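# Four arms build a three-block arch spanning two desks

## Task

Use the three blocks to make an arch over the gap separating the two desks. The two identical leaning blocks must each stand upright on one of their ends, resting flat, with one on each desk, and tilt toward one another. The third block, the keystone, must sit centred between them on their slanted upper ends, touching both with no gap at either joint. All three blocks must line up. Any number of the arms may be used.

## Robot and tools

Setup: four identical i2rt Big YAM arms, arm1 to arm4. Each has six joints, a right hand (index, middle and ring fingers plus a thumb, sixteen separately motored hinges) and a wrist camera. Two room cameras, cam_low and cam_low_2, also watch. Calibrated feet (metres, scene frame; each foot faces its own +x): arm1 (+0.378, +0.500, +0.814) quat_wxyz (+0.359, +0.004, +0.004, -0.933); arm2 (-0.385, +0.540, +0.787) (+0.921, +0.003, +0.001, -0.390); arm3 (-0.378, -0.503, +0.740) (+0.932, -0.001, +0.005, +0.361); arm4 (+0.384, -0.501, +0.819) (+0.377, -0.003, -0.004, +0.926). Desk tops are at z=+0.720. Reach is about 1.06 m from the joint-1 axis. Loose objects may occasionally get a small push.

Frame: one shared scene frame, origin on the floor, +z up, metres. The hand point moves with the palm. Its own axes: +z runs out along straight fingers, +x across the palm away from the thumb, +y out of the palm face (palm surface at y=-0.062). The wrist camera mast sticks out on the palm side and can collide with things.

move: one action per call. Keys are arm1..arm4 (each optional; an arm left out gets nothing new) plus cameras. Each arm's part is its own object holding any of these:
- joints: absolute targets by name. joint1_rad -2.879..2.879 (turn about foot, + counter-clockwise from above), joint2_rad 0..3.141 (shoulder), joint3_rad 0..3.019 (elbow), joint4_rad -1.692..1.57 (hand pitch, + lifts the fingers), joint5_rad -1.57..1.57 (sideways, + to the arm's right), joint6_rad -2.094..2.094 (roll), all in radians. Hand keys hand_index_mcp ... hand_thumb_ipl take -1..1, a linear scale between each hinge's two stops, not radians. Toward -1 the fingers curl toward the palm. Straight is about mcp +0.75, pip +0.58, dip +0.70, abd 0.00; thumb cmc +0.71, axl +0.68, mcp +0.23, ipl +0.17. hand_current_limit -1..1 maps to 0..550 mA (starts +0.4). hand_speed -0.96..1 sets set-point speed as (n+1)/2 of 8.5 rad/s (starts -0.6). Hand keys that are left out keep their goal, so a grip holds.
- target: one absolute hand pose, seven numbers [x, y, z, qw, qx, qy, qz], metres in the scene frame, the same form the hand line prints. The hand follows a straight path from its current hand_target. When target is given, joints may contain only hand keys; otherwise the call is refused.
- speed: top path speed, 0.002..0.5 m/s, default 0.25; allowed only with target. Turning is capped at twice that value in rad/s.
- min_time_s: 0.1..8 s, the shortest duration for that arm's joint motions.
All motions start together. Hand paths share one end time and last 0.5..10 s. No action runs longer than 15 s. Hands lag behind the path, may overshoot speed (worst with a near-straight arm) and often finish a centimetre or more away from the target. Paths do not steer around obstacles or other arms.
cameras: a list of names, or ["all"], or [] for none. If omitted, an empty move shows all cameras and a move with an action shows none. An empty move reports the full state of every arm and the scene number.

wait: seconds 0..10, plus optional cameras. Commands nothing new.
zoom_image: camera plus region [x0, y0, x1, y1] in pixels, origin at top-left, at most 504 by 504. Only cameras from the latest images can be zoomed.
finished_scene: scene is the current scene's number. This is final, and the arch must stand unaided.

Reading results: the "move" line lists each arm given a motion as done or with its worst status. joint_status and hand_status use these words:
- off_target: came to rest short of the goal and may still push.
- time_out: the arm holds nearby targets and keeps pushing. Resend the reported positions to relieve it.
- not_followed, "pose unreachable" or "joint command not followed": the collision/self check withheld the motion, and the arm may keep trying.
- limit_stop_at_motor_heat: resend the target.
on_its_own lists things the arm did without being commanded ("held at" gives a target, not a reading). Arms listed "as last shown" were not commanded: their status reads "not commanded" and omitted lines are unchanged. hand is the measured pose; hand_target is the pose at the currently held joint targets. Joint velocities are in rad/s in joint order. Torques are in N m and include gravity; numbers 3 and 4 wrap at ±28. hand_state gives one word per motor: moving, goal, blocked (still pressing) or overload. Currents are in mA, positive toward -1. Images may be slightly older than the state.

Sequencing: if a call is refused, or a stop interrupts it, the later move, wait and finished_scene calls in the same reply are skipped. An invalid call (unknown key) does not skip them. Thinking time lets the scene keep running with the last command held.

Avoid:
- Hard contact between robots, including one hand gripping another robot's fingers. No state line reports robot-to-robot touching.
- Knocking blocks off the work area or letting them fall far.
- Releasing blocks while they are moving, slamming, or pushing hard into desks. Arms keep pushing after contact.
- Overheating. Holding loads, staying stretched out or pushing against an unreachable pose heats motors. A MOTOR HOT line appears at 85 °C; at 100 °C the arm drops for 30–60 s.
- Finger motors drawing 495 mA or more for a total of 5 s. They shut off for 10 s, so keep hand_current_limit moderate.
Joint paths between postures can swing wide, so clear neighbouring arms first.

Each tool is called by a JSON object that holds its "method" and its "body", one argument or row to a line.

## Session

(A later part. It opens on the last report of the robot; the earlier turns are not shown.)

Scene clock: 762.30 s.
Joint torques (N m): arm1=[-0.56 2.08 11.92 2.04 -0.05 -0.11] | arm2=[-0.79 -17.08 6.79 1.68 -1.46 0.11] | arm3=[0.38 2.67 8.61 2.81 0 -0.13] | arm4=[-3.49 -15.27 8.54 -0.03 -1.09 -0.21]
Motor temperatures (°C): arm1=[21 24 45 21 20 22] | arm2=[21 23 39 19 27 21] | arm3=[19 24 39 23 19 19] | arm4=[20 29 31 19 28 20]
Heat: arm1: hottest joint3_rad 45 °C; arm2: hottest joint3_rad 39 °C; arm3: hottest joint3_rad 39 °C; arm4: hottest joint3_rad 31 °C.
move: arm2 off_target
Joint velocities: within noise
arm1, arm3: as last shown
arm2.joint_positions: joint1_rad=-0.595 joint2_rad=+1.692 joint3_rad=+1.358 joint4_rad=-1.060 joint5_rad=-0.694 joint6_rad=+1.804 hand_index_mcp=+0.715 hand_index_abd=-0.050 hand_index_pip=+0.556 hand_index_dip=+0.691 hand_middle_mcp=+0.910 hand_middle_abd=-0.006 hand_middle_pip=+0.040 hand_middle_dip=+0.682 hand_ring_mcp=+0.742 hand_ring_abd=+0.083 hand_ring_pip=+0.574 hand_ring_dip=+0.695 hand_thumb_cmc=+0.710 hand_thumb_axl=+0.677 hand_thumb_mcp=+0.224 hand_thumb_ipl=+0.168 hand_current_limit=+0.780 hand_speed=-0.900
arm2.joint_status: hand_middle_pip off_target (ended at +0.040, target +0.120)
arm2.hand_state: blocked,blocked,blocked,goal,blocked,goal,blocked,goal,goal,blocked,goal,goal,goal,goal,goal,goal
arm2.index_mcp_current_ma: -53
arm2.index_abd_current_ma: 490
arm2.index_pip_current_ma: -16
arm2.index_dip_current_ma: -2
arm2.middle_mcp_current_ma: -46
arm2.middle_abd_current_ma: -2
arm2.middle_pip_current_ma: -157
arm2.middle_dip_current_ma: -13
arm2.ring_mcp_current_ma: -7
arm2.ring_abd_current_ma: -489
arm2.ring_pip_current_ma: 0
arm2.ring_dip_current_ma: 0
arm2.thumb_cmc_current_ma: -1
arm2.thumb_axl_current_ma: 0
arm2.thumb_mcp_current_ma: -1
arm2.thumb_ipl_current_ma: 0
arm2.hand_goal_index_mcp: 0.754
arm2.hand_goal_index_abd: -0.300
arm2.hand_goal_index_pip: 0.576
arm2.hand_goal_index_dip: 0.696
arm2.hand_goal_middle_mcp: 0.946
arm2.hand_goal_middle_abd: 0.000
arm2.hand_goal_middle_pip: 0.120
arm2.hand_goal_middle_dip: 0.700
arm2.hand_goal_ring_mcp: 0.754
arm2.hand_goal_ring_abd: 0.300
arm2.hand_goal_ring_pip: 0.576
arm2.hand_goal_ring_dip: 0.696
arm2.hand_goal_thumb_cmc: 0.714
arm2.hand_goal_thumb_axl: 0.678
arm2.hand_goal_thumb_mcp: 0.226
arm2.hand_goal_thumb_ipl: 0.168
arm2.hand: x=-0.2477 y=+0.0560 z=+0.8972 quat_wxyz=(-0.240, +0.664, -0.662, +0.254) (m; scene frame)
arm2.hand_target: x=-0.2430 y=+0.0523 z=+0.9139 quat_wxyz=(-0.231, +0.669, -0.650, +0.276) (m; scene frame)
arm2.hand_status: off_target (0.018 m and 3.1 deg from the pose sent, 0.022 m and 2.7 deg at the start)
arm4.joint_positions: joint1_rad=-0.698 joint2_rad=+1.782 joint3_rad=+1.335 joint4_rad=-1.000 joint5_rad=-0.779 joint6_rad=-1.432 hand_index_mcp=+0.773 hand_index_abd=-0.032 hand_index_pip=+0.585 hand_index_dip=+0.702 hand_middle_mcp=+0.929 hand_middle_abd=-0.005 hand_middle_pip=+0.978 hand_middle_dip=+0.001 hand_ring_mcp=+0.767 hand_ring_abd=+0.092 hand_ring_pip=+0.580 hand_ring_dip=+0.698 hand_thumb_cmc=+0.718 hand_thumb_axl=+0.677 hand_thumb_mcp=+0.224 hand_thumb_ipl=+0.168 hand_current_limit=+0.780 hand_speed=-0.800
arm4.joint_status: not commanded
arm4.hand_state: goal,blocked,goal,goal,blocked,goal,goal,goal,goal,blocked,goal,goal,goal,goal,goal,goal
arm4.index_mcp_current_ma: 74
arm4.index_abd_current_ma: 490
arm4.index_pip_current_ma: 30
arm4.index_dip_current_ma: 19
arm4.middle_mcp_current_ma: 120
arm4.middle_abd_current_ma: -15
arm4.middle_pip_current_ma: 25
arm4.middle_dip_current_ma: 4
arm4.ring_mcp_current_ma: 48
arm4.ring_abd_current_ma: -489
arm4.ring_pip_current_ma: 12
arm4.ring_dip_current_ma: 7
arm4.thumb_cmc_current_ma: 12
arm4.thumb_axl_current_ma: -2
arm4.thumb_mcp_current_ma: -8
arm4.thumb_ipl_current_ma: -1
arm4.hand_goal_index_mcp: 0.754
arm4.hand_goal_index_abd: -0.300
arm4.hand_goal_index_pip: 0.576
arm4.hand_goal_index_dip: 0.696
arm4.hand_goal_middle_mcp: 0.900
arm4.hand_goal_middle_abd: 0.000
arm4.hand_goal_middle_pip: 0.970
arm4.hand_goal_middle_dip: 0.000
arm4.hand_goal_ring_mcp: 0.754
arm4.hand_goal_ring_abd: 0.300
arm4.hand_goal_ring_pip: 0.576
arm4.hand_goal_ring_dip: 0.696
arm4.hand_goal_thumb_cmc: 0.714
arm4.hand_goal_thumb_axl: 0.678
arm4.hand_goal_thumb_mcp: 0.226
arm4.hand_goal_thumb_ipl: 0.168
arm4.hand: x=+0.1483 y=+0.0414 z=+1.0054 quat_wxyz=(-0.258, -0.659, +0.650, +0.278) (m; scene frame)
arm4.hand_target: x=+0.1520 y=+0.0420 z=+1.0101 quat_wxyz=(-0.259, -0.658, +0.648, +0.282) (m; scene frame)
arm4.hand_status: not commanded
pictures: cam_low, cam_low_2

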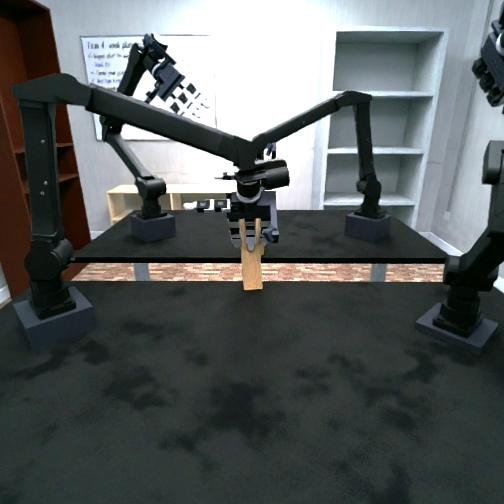

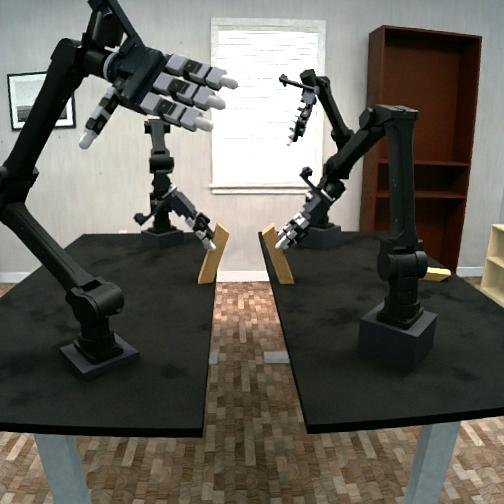

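{"method": "move", "body": {
  "arm2": {"target":[-0.243,0.034,0.920,-0.2310,0.6690,-0.6500,0.2760],"speed":0.05},
  "cameras": ["cam_low","cam_low_2"]
}}

{"method": "zoom_image", "body": {
  "camera": "cam_low",
  "region": [210, 180, 310, 310]
}}

{"method": "zoom_image", "body": {
  "camera": "cam_low_2",
  "region": [180, 200, 310, 300]
}}

Scene clock: 770.13 s.
Joint torques (N m): arm1=[-0.09 1.85 11.97 1.85 -0.06 -0.15] | arm2=[-1.03 -13.74 11.25 0.64 -1.5 0.06] | arm3=[0.32 2.67 8.59 2.82 0 -0.13] | arm4=[-3.55 -15.27 8.53 -0.03 -1.1 -0.21]
Motor temperatures (°C): arm1=[21 24 45 21 20 22] | arm2=[21 24 38 19 27 21] | arm3=[19 24 39 23 19 19] | arm4=[20 29 31 19 28 20]
Heat: arm1: hottest joint3_rad 45 °C; arm2: hottest joint3_rad 38 °C; arm3: hottest joint3_rad 39 °C; arm4: hottest joint3_rad 31 °C.
move: arm2 off_target
Joint velocities: within noise
arm1.joint_positions: joint1_rad=+0.156 joint2_rad=+0.631 joint3_rad=+1.334 joint4_rad=-1.380 joint5_rad=-0.110 joint6_rad=+1.098 hand_index_mcp=+0.753 hand_index_abd=+0.000 hand_index_pip=+0.577 hand_index_dip=+0.696 hand_middle_mcp=+0.754 hand_middle_abd=+0.000 hand_middle_pip=+0.577 hand_middle_dip=+0.696 hand_ring_mcp=+0.754 hand_ring_abd=+0.000 hand_ring_pip=+0.577 hand_ring_dip=+0.696 hand_thumb_cmc=+0.714 hand_thumb_axl=+0.677 hand_thumb_mcp=+0.225 hand_thumb_ipl=+0.168 hand_current_limit=+0.400 hand_speed=-0.600
arm1.joint_status: not commanded
arm1.hand_state: goal,goal,goal,goal,goal,goal,goal,goal,goal,goal,goal,goal,goal,goal,goal,goal
arm1.index_mcp_current_ma: -1
arm1.index_abd_current_ma: 0
arm1.index_pip_current_ma: 1
arm1.index_dip_current_ma: 0
arm1.middle_mcp_current_ma: -1
arm1.middle_abd_current_ma: 0
arm1.middle_pip_current_ma: 1
arm1.middle_dip_current_ma: 0
arm1.ring_mcp_current_ma: -1
arm1.ring_abd_current_ma: 0
arm1.ring_pip_current_ma: 1
arm1.ring_dip_current_ma: 0
arm1.thumb_cmc_current_ma: 1
arm1.thumb_axl_current_ma: -2
arm1.thumb_mcp_current_ma: -2
arm1.thumb_ipl_current_ma: -1
arm1.hand_goal_index_mcp: 0.754
arm1.hand_goal_index_abd: 0.000
arm1.hand_goal_index_pip: 0.576
arm1.hand_goal_index_dip: 0.696
arm1.hand_goal_middle_mcp: 0.754
arm1.hand_goal_middle_abd: 0.000
arm1.hand_goal_middle_pip: 0.576
arm1.hand_goal_middle_dip: 0.696
arm1.hand_goal_ring_mcp: 0.754
arm1.hand_goal_ring_abd: 0.000
arm1.hand_goal_ring_pip: 0.576
arm1.hand_goal_ring_dip: 0.696
arm1.hand_goal_thumb_cmc: 0.714
arm1.hand_goal_thumb_axl: 0.678
arm1.hand_goal_thumb_mcp: 0.226
arm1.hand_goal_thumb_ipl: 0.168
arm1.hand: x=+0.1611 y=+0.3354 z=+1.3208 quat_wxyz=(+0.407, +0.588, -0.686, +0.136) (m; scene frame)
arm1.hand_target: x=+0.1623 y=+0.3369 z=+1.3347 quat_wxyz=(+0.421, +0.584, -0.680, +0.139) (m; scene frame)
arm1.hand_status: not commanded
arm2.joint_positions: joint1_rad=-0.595 joint2_rad=+1.692 joint3_rad=+1.358 joint4_rad=-1.064 joint5_rad=-0.694 joint6_rad=+1.801 hand_index_mcp=+0.715 hand_index_abd=-0.050 hand_index_pip=+0.556 hand_index_dip=+0.691 hand_middle_mcp=+0.910 hand_middle_abd=-0.006 hand_middle_pip=+0.040 hand_middle_dip=+0.682 hand_ring_mcp=+0.742 hand_ring_abd=+0.083 hand_ring_pip=+0.574 hand_ring_dip=+0.695 hand_thumb_cmc=+0.710 hand_thumb_axl=+0.677 hand_thumb_mcp=+0.224 hand_thumb_ipl=+0.168 hand_current_limit=+0.780 hand_speed=-0.900
arm2.joint_status: not commanded
arm2.hand_state: blocked,blocked,blocked,goal,blocked,goal,blocked,goal,goal,blocked,goal,goal,goal,goal,goal,goal
arm2.index_mcp_current_ma: -53
arm2.index_abd_current_ma: 489
arm2.index_pip_current_ma: -16
arm2.index_dip_current_ma: -2
arm2.middle_mcp_current_ma: -46
arm2.middle_abd_current_ma: -2
arm2.middle_pip_current_ma: -156
arm2.middle_dip_current_ma: -13
arm2.ring_mcp_current_ma: -7
arm2.ring_abd_current_ma: -489
arm2.ring_pip_current_ma: 0
arm2.ring_dip_current_ma: 0
arm2.thumb_cmc_current_ma: -1
arm2.thumb_axl_current_ma: 0
arm2.thumb_mcp_current_ma: -1
arm2.thumb_ipl_current_ma: 0
arm2.hand_goal_index_mcp: 0.754
arm2.hand_goal_index_abd: -0.300
arm2.hand_goal_index_pip: 0.576
arm2.hand_goal_index_dip: 0.696
arm2.hand_goal_middle_mcp: 0.946
arm2.hand_goal_middle_abd: 0.000
arm2.hand_goal_middle_pip: 0.120
arm2.hand_goal_middle_dip: 0.700
arm2.hand_goal_ring_mcp: 0.754
arm2.hand_goal_ring_abd: 0.300
arm2.hand_goal_ring_pip: 0.576
arm2.hand_goal_ring_dip: 0.696
arm2.hand_goal_thumb_cmc: 0.714
arm2.hand_goal_thumb_axl: 0.678
arm2.hand_goal_thumb_mcp: 0.226
arm2.hand_goal_thumb_ipl: 0.168
arm2.hand: x=-0.2479 y=+0.0567 z=+0.8971 quat_wxyz=(-0.240, +0.665, -0.661, +0.253) (m; scene frame)
arm2.hand_target: x=-0.2433 y=+0.0355 z=+0.9202 quat_wxyz=(-0.231, +0.669, -0.650, +0.276) (m; scene frame)
arm2.hand_status: off_target (0.033 m and 3.2 deg from the pose sent, 0.032 m and 3.1 deg at the start)
arm3, arm4: as last shown
pictures: cam_low, cam_low_2

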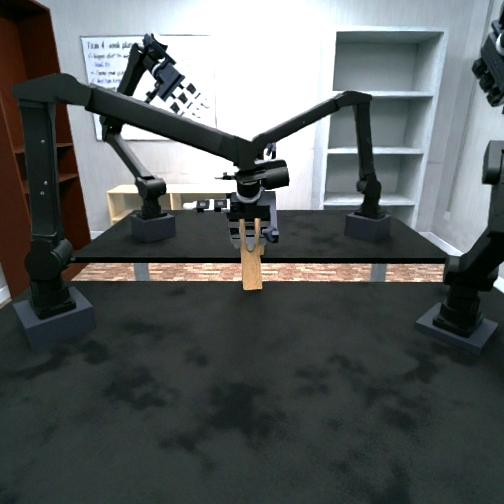

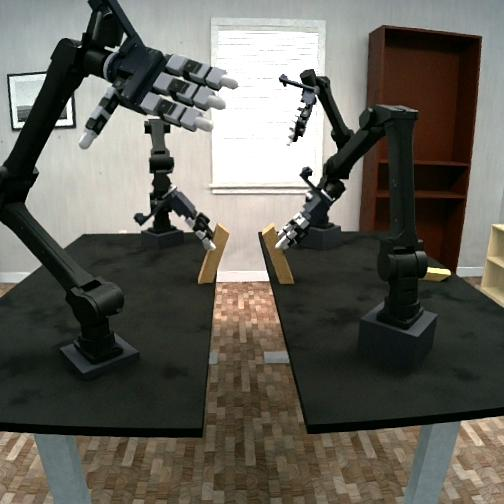

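Scaled by 3.877.

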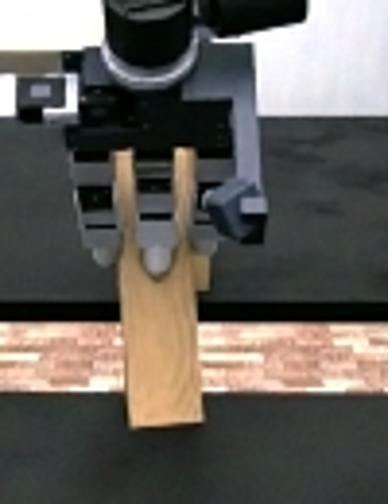

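Scaled by 3.877.

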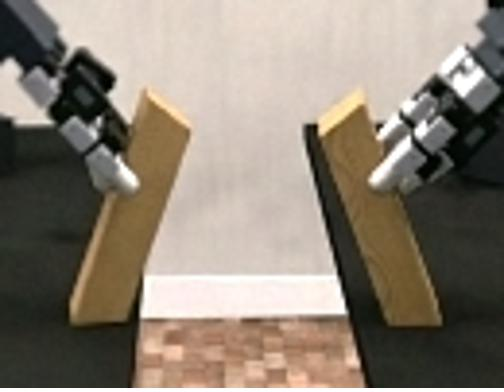

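{"method": "move", "body": {
  "arm2": {"target":[-0.243,0.008,0.955,-0.2310,0.6690,-0.6500,0.2760],"speed":0.06}
}}

{"method": "move", "body": {
  "arm2": {"target":[-0.243,0.0395,0.914,-0.2310,0.6690,-0.6500,0.2760],"speed":0.05},
  "cameras": ["cam_low","cam_low_2"]
}}

{"method": "zoom_image", "body": {
  "camera": "cam_low",
  "region": [210, 180, 310, 310]
}}

{"method": "zoom_image", "body": {
  "camera": "cam_low_2",
  "region": [180, 200, 310, 300]
}}

Scene clock: 795.80 s.
Joint torques (N m): arm1=[-0.38 2.43 11.97 2.07 -0.09 -0.12] | arm2=[-1.79 -16.09 12.07 0.57 -1.73 0.03] | arm3=[0.38 2.67 8.59 2.81 0 -0.13] | arm4=[-3.6 -15.27 8.54 -0.02 -1.1 -0.22]
Motor temperatures (°C): arm1=[21 24 45 21 20 22] | arm2=[21 24 42 19 28 21] | arm3=[19 24 39 23 19 19] | arm4=[20 29 31 19 28 20]
Heat: arm1: hottest joint3_rad 45 °C; arm2: hottest joint3_rad 42 °C; arm3: hottest joint3_rad 39 °C; arm4: hottest joint3_rad 31 °C.
move: arm2 off_target
Joint velocities: within noise
arm1, arm4: as last shown
arm2.joint_positions: joint1_rad=-0.596 joint2_rad=+1.749 joint3_rad=+1.501 joint4_rad=-1.183 joint5_rad=-0.691 joint6_rad=+1.791 hand_index_mcp=+0.715 hand_index_abd=-0.050 hand_index_pip=+0.556 hand_index_dip=+0.691 hand_middle_mcp=+0.901 hand_middle_abd=-0.006 hand_middle_pip=+0.059 hand_middle_dip=+0.682 hand_ring_mcp=+0.742 hand_ring_abd=+0.083 hand_ring_pip=+0.574 hand_ring_dip=+0.695 hand_thumb_cmc=+0.710 hand_thumb_axl=+0.677 hand_thumb_mcp=+0.224 hand_thumb_ipl=+0.168 hand_current_limit=+0.780 hand_speed=-0.900
arm2.joint_status: not commanded
arm2.hand_state: blocked,blocked,blocked,goal,blocked,goal,blocked,goal,goal,blocked,goal,goal,goal,goal,goal,goal
arm2.index_mcp_current_ma: -53
arm2.index_abd_current_ma: 490
arm2.index_pip_current_ma: -16
arm2.index_dip_current_ma: -2
arm2.middle_mcp_current_ma: -68
arm2.middle_abd_current_ma: -2
arm2.middle_pip_current_ma: -101
arm2.middle_dip_current_ma: -13
arm2.ring_mcp_current_ma: -7
arm2.ring_abd_current_ma: -489
arm2.ring_pip_current_ma: 0
arm2.ring_dip_current_ma: 0
arm2.thumb_cmc_current_ma: -1
arm2.thumb_axl_current_ma: 0
arm2.thumb_mcp_current_ma: -1
arm2.thumb_ipl_current_ma: 0
arm2.hand_goal_index_mcp: 0.754
arm2.hand_goal_index_abd: -0.300
arm2.hand_goal_index_pip: 0.576
arm2.hand_goal_index_dip: 0.696
arm2.hand_goal_middle_mcp: 0.946
arm2.hand_goal_middle_abd: 0.000
arm2.hand_goal_middle_pip: 0.120
arm2.hand_goal_middle_dip: 0.700
arm2.hand_goal_ring_mcp: 0.754
arm2.hand_goal_ring_abd: 0.300
arm2.hand_goal_ring_pip: 0.576
arm2.hand_goal_ring_dip: 0.696
arm2.hand_goal_thumb_cmc: 0.714
arm2.hand_goal_thumb_axl: 0.678
arm2.hand_goal_thumb_mcp: 0.226
arm2.hand_goal_thumb_ipl: 0.168
arm2.hand: x=-0.2452 y=+0.0347 z=+0.9208 quat_wxyz=(-0.247, +0.664, -0.663, +0.240) (m; scene frame)
arm2.hand_target: x=-0.2437 y=+0.0104 z=+0.9554 quat_wxyz=(-0.230, +0.669, -0.650, +0.276) (m; scene frame)
arm2.hand_status: off_target (0.043 m and 4.8 deg from the pose sent, 0.076 m and 3.2 deg at the start)
arm3.joint_positions: joint1_rad=-1.193 joint2_rad=+0.636 joint3_rad=+1.450 joint4_rad=-1.164 joint5_rad=-0.009 joint6_rad=+1.034 hand_index_mcp=+0.756 hand_index_abd=+0.001 hand_index_pip=+0.577 hand_index_dip=+0.696 hand_middle_mcp=+0.756 hand_middle_abd=+0.001 hand_middle_pip=+0.577 hand_middle_dip=+0.696 hand_ring_mcp=+0.757 hand_ring_abd=+0.001 hand_ring_pip=+0.577 hand_ring_dip=+0.696 hand_thumb_cmc=+0.716 hand_thumb_axl=+0.677 hand_thumb_mcp=+0.226 hand_thumb_ipl=+0.168 hand_current_limit=+0.400 hand_speed=-0.600
arm3.joint_status: not commanded
arm3.hand_state: goal,goal,goal,goal,goal,goal,goal,goal,goal,goal,goal,goal,goal,goal,goal,goal
arm3.index_mcp_current_ma: 5
arm3.index_abd_current_ma: 1
arm3.index_pip_current_ma: 1
arm3.index_dip_current_ma: 0
arm3.middle_mcp_current_ma: 6
arm3.middle_abd_current_ma: 1
arm3.middle_pip_current_ma: 1
arm3.middle_dip_current_ma: 0
arm3.ring_mcp_current_ma: 6
arm3.ring_abd_current_ma: 1
arm3.ring_pip_current_ma: 1
arm3.ring_dip_current_ma: 0
arm3.thumb_cmc_current_ma: 3
arm3.thumb_axl_current_ma: -2
arm3.thumb_mcp_current_ma: 0
arm3.thumb_ipl_current_ma: -1
arm3.hand_goal_index_mcp: 0.754
arm3.hand_goal_index_abd: 0.000
arm3.hand_goal_index_pip: 0.576
arm3.hand_goal_index_dip: 0.696
arm3.hand_goal_middle_mcp: 0.754
arm3.hand_goal_middle_abd: 0.000
arm3.hand_goal_middle_pip: 0.576
arm3.hand_goal_middle_dip: 0.696
arm3.hand_goal_ring_mcp: 0.754
arm3.hand_goal_ring_abd: 0.000
arm3.hand_goal_ring_pip: 0.576
arm3.hand_goal_ring_dip: 0.696
arm3.hand_goal_thumb_cmc: 0.714
arm3.hand_goal_thumb_axl: 0.678
arm3.hand_goal_thumb_mcp: 0.226
arm3.hand_goal_thumb_ipl: 0.168
arm3.hand: x=-0.1744 y=-0.6894 z=+1.3649 quat_wxyz=(+0.272, +0.820, +0.039, +0.503) (m; scene frame)
arm3.hand_target: x=-0.1795 y=-0.6886 z=+1.3787 quat_wxyz=(+0.280, +0.811, +0.036, +0.513) (m; scene frame)
arm3.hand_status: not commanded
pictures: none

Scene clock: 797.43 s.
Joint torques (N m): arm1=[-0.21 1.9 11.93 1.89 -0.07 -0.1] | arm2=[-1.08 -17.49 6.68 1.63 -1.49 0.2] | arm3=[0.32 2.67 8.62 2.81 0 -0.13] | arm4=[-3.55 -15.21 8.55 -0.02 -1.1 -0.22]
Motor temperatures (°C): arm1=[21 24 45 21 20 22] | arm2=[21 24 41 19 28 21] | arm3=[19 24 39 23 19 19] | arm4=[20 29 31 19 28 20]
Heat: arm1: hottest joint3_rad 45 °C; arm2: hottest joint3_rad 41 °C; arm3: hottest joint3_rad 39 °C; arm4: hottest joint3_rad 31 °C.
move: arm2 off_target
Joint velocities: within noise
arm1, arm3, arm4: as last shown
arm2.joint_positions: joint1_rad=-0.596 joint2_rad=+1.722 joint3_rad=+1.399 joint4_rad=-1.074 joint5_rad=-0.695 joint6_rad=+1.791 hand_index_mcp=+0.721 hand_index_abd=-0.050 hand_index_pip=+0.559 hand_index_dip=+0.691 hand_middle_mcp=+0.901 hand_middle_abd=-0.003 hand_middle_pip=+0.060 hand_middle_dip=+0.682 hand_ring_mcp=+0.741 hand_ring_abd=+0.084 hand_ring_pip=+0.573 hand_ring_dip=+0.696 hand_thumb_cmc=+0.710 hand_thumb_axl=+0.677 hand_thumb_mcp=+0.224 hand_thumb_ipl=+0.168 hand_current_limit=+0.780 hand_speed=-0.900
arm2.joint_status: not commanded
arm2.hand_state: blocked,blocked,goal,goal,blocked,goal,blocked,goal,goal,blocked,goal,goal,goal,goal,goal,goal
arm2.index_mcp_current_ma: -41
arm2.index_abd_current_ma: 489
arm2.index_pip_current_ma: -12
arm2.index_dip_current_ma: -2
arm2.middle_mcp_current_ma: -68
arm2.middle_abd_current_ma: -1
arm2.middle_pip_current_ma: -97
arm2.middle_dip_current_ma: -13
arm2.ring_mcp_current_ma: -9
arm2.ring_abd_current_ma: -489
arm2.ring_pip_current_ma: -1
arm2.ring_dip_current_ma: 0
arm2.thumb_cmc_current_ma: -1
arm2.thumb_axl_current_ma: 0
arm2.thumb_mcp_current_ma: -1
arm2.thumb_ipl_current_ma: 0
arm2.hand_goal_index_mcp: 0.754
arm2.hand_goal_index_abd: -0.300
arm2.hand_goal_index_pip: 0.576
arm2.hand_goal_index_dip: 0.696
arm2.hand_goal_middle_mcp: 0.946
arm2.hand_goal_middle_abd: 0.000
arm2.hand_goal_middle_pip: 0.120
arm2.hand_goal_middle_dip: 0.700
arm2.hand_goal_ring_mcp: 0.754
arm2.hand_goal_ring_abd: 0.300
arm2.hand_goal_ring_pip: 0.576
arm2.hand_goal_ring_dip: 0.696
arm2.hand_goal_thumb_cmc: 0.714
arm2.hand_goal_thumb_axl: 0.678
arm2.hand_goal_thumb_mcp: 0.226
arm2.hand_goal_thumb_ipl: 0.168
arm2.hand: x=-0.2459 y=+0.0435 z=+0.8972 quat_wxyz=(-0.239, +0.668, -0.658, +0.255) (m; scene frame)
arm2.hand_target: x=-0.2431 y=+0.0397 z=+0.9139 quat_wxyz=(-0.231, +0.669, -0.650, +0.276) (m; scene frame)
arm2.hand_status: off_target (0.017 m and 2.8 deg from the pose sent, 0.009 m and 4.8 deg at the start)
pictures: cam_low, cam_low_2

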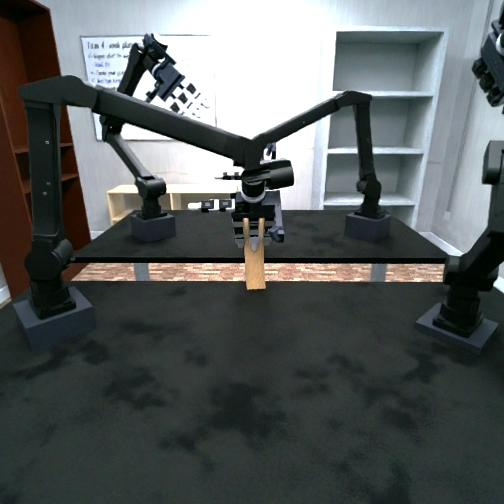

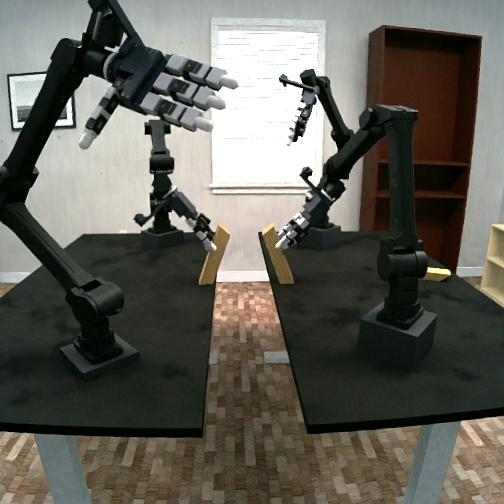

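Scaled by 3.877.

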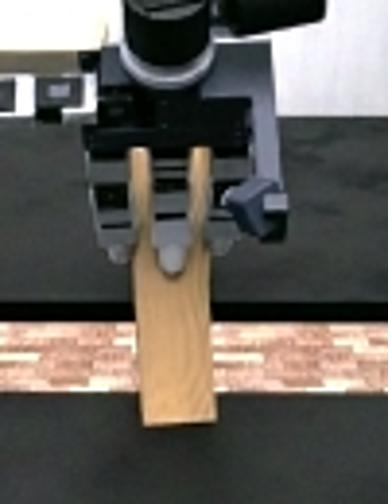

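Scaled by 3.877.

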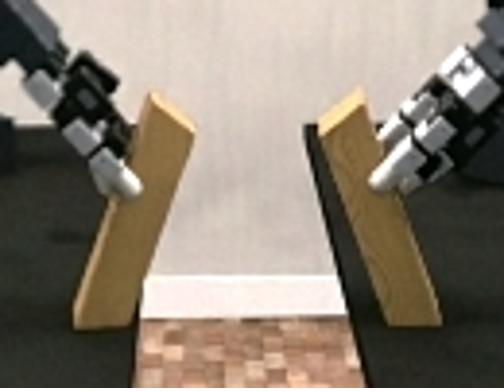

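{"method": "move", "body": {
  "arm2": {"target":[-0.243,0.008,0.955,-0.2370,0.6660,-0.6550,0.2680],"speed":0.06}
}}

{"method": "move", "body": {
  "arm2": {"target":[-0.243,0.0345,0.917,-0.2370,0.6660,-0.6550,0.2680],"speed":0.05},
  "cameras": ["cam_low","cam_low_2"]
}}

{"method": "zoom_image", "body": {
  "camera": "cam_low",
  "region": [210, 180, 310, 310]
}}

{"method": "zoom_image", "body": {
  "camera": "cam_low_2",
  "region": [180, 200, 310, 300]
}}

Scene clock: 825.97 s.
Joint torques (N m): arm1=[-0.09 1.55 11.99 1.95 -0.05 -0.12] | arm2=[-1.85 -16.26 12.18 0.55 -1.71 0.13] | arm3=[0.38 2.67 8.61 2.81 0 -0.13] | arm4=[-3.6 -15.33 8.53 -0.05 -1.09 -0.22]
Motor temperatures (°C): arm1=[21 24 46 21 20 22] | arm2=[21 24 38 19 28 21] | arm3=[19 24 39 23 19 19] | arm4=[20 29 31 19 28 20]
Heat: arm1: hottest joint3_rad 46 °C; arm2: hottest joint3_rad 38 °C; arm3: hottest joint3_rad 39 °C; arm4: hottest joint3_rad 31 °C.
move: arm2 off_target
Joint velocities: within noise
arm1, arm3, arm4: as last shown
arm2.joint_positions: joint1_rad=-0.596 joint2_rad=+1.763 joint3_rad=+1.520 joint4_rad=-1.208 joint5_rad=-0.691 joint6_rad=+1.791 hand_index_mcp=+0.721 hand_index_abd=-0.050 hand_index_pip=+0.559 hand_index_dip=+0.691 hand_middle_mcp=+0.901 hand_middle_abd=-0.003 hand_middle_pip=+0.065 hand_middle_dip=+0.682 hand_ring_mcp=+0.742 hand_ring_abd=+0.084 hand_ring_pip=+0.574 hand_ring_dip=+0.696 hand_thumb_cmc=+0.710 hand_thumb_axl=+0.677 hand_thumb_mcp=+0.224 hand_thumb_ipl=+0.168 hand_current_limit=+0.780 hand_speed=-0.900
arm2.joint_status: not commanded
arm2.hand_state: blocked,blocked,goal,goal,blocked,goal,blocked,goal,goal,blocked,goal,goal,goal,goal,goal,goal
arm2.index_mcp_current_ma: -41
arm2.index_abd_current_ma: 490
arm2.index_pip_current_ma: -12
arm2.index_dip_current_ma: -2
arm2.middle_mcp_current_ma: -68
arm2.middle_abd_current_ma: -1
arm2.middle_pip_current_ma: -85
arm2.middle_dip_current_ma: -13
arm2.ring_mcp_current_ma: -8
arm2.ring_abd_current_ma: -489
arm2.ring_pip_current_ma: -1
arm2.ring_dip_current_ma: 0
arm2.thumb_cmc_current_ma: -1
arm2.thumb_axl_current_ma: 0
arm2.thumb_mcp_current_ma: -1
arm2.thumb_ipl_current_ma: 0
arm2.hand_goal_index_mcp: 0.754
arm2.hand_goal_index_abd: -0.300
arm2.hand_goal_index_pip: 0.576
arm2.hand_goal_index_dip: 0.696
arm2.hand_goal_middle_mcp: 0.946
arm2.hand_goal_middle_abd: 0.000
arm2.hand_goal_middle_pip: 0.120
arm2.hand_goal_middle_dip: 0.700
arm2.hand_goal_ring_mcp: 0.754
arm2.hand_goal_ring_abd: 0.300
arm2.hand_goal_ring_pip: 0.576
arm2.hand_goal_ring_dip: 0.696
arm2.hand_goal_thumb_cmc: 0.714
arm2.hand_goal_thumb_axl: 0.678
arm2.hand_goal_thumb_mcp: 0.226
arm2.hand_goal_thumb_ipl: 0.168
arm2.hand: x=-0.2451 y=+0.0340 z=+0.9211 quat_wxyz=(-0.252, +0.663, -0.666, +0.233) (m; scene frame)
arm2.hand_target: x=-0.2436 y=+0.0105 z=+0.9553 quat_wxyz=(-0.236, +0.666, -0.655, +0.268) (m; scene frame)
arm2.hand_status: off_target (0.043 m and 4.6 deg from the pose sent, 0.068 m and 1.6 deg at the start)
pictures: none

Scene clock: 827.50 s.
Joint torques (N m): arm1=[-0.15 2.37 11.75 1.96 -0.08 -0.11] | arm2=[-1.2 -17.9 6.84 1.61 -1.48 0.22] | arm3=[0.32 2.67 8.61 2.81 0 -0.13] | arm4=[-3.55 -15.27 8.54 -0.02 -1.1 -0.22]
Motor temperatures (°C): arm1=[21 24 46 21 20 22] | arm2=[21 24 38 19 28 21] | arm3=[19 24 39 23 19 19] | arm4=[20 29 31 19 28 20]
Heat: arm1: hottest joint3_rad 46 °C; arm2: hottest joint3_rad 38 °C; arm3: hottest joint3_rad 39 °C; arm4: hottest joint3_rad 31 °C.
move: arm2 off_target
Joint velocities: within noise
arm1, arm3, arm4: as last shown
arm2.joint_positions: joint1_rad=-0.596 joint2_rad=+1.749 joint3_rad=+1.438 joint4_rad=-1.112 joint5_rad=-0.695 joint6_rad=+1.791 hand_index_mcp=+0.722 hand_index_abd=-0.050 hand_index_pip=+0.560 hand_index_dip=+0.691 hand_middle_mcp=+0.901 hand_middle_abd=-0.003 hand_middle_pip=+0.066 hand_middle_dip=+0.682 hand_ring_mcp=+0.743 hand_ring_abd=+0.084 hand_ring_pip=+0.574 hand_ring_dip=+0.696 hand_thumb_cmc=+0.710 hand_thumb_axl=+0.677 hand_thumb_mcp=+0.224 hand_thumb_ipl=+0.168 hand_current_limit=+0.780 hand_speed=-0.900
arm2.joint_status: not commanded
arm2.hand_state: blocked,blocked,goal,goal,blocked,goal,blocked,goal,goal,blocked,goal,goal,goal,goal,goal,goal
arm2.index_mcp_current_ma: -39
arm2.index_abd_current_ma: 489
arm2.index_pip_current_ma: -11
arm2.index_dip_current_ma: -2
arm2.middle_mcp_current_ma: -68
arm2.middle_abd_current_ma: -1
arm2.middle_pip_current_ma: -82
arm2.middle_dip_current_ma: -13
arm2.ring_mcp_current_ma: -7
arm2.ring_abd_current_ma: -489
arm2.ring_pip_current_ma: 0
arm2.ring_dip_current_ma: 0
arm2.thumb_cmc_current_ma: -1
arm2.thumb_axl_current_ma: 0
arm2.thumb_mcp_current_ma: -1
arm2.thumb_ipl_current_ma: 0
arm2.hand_goal_index_mcp: 0.754
arm2.hand_goal_index_abd: -0.300
arm2.hand_goal_index_pip: 0.576
arm2.hand_goal_index_dip: 0.696
arm2.hand_goal_middle_mcp: 0.946
arm2.hand_goal_middle_abd: 0.000
arm2.hand_goal_middle_pip: 0.120
arm2.hand_goal_middle_dip: 0.700
arm2.hand_goal_ring_mcp: 0.754
arm2.hand_goal_ring_abd: 0.300
arm2.hand_goal_ring_pip: 0.576
arm2.hand_goal_ring_dip: 0.696
arm2.hand_goal_thumb_cmc: 0.714
arm2.hand_goal_thumb_axl: 0.678
arm2.hand_goal_thumb_mcp: 0.226
arm2.hand_goal_thumb_ipl: 0.168
arm2.hand: x=-0.2452 y=+0.0392 z=+0.8980 quat_wxyz=(-0.246, +0.665, -0.662, +0.244) (m; scene frame)
arm2.hand_target: x=-0.2431 y=+0.0347 z=+0.9169 quat_wxyz=(-0.237, +0.666, -0.655, +0.268) (m; scene frame)
arm2.hand_status: off_target (0.020 m and 3.0 deg from the pose sent, 0.005 m and 4.6 deg at the start)
pictures: cam_low, cam_low_2

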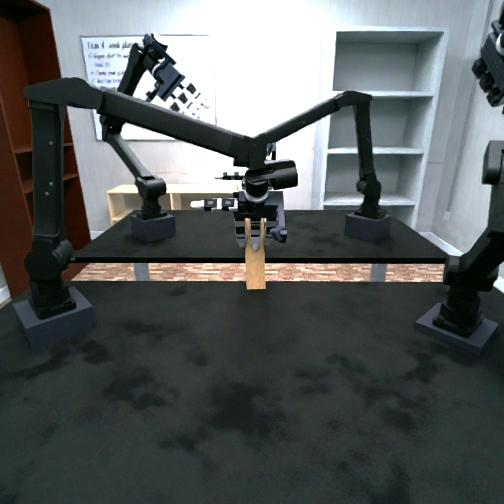

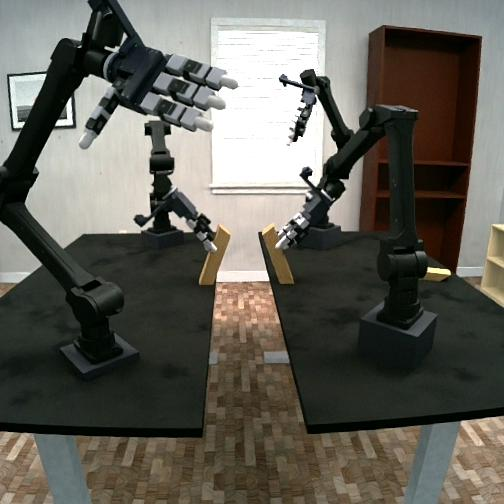

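Scaled by 3.877.

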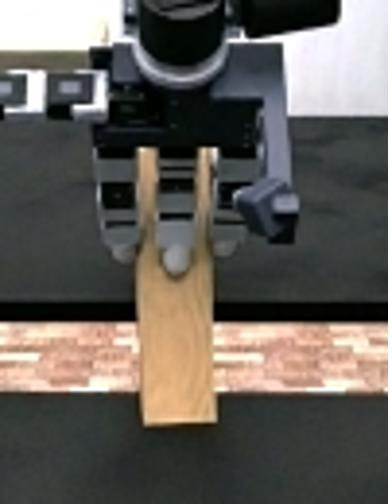

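Scaled by 3.877.

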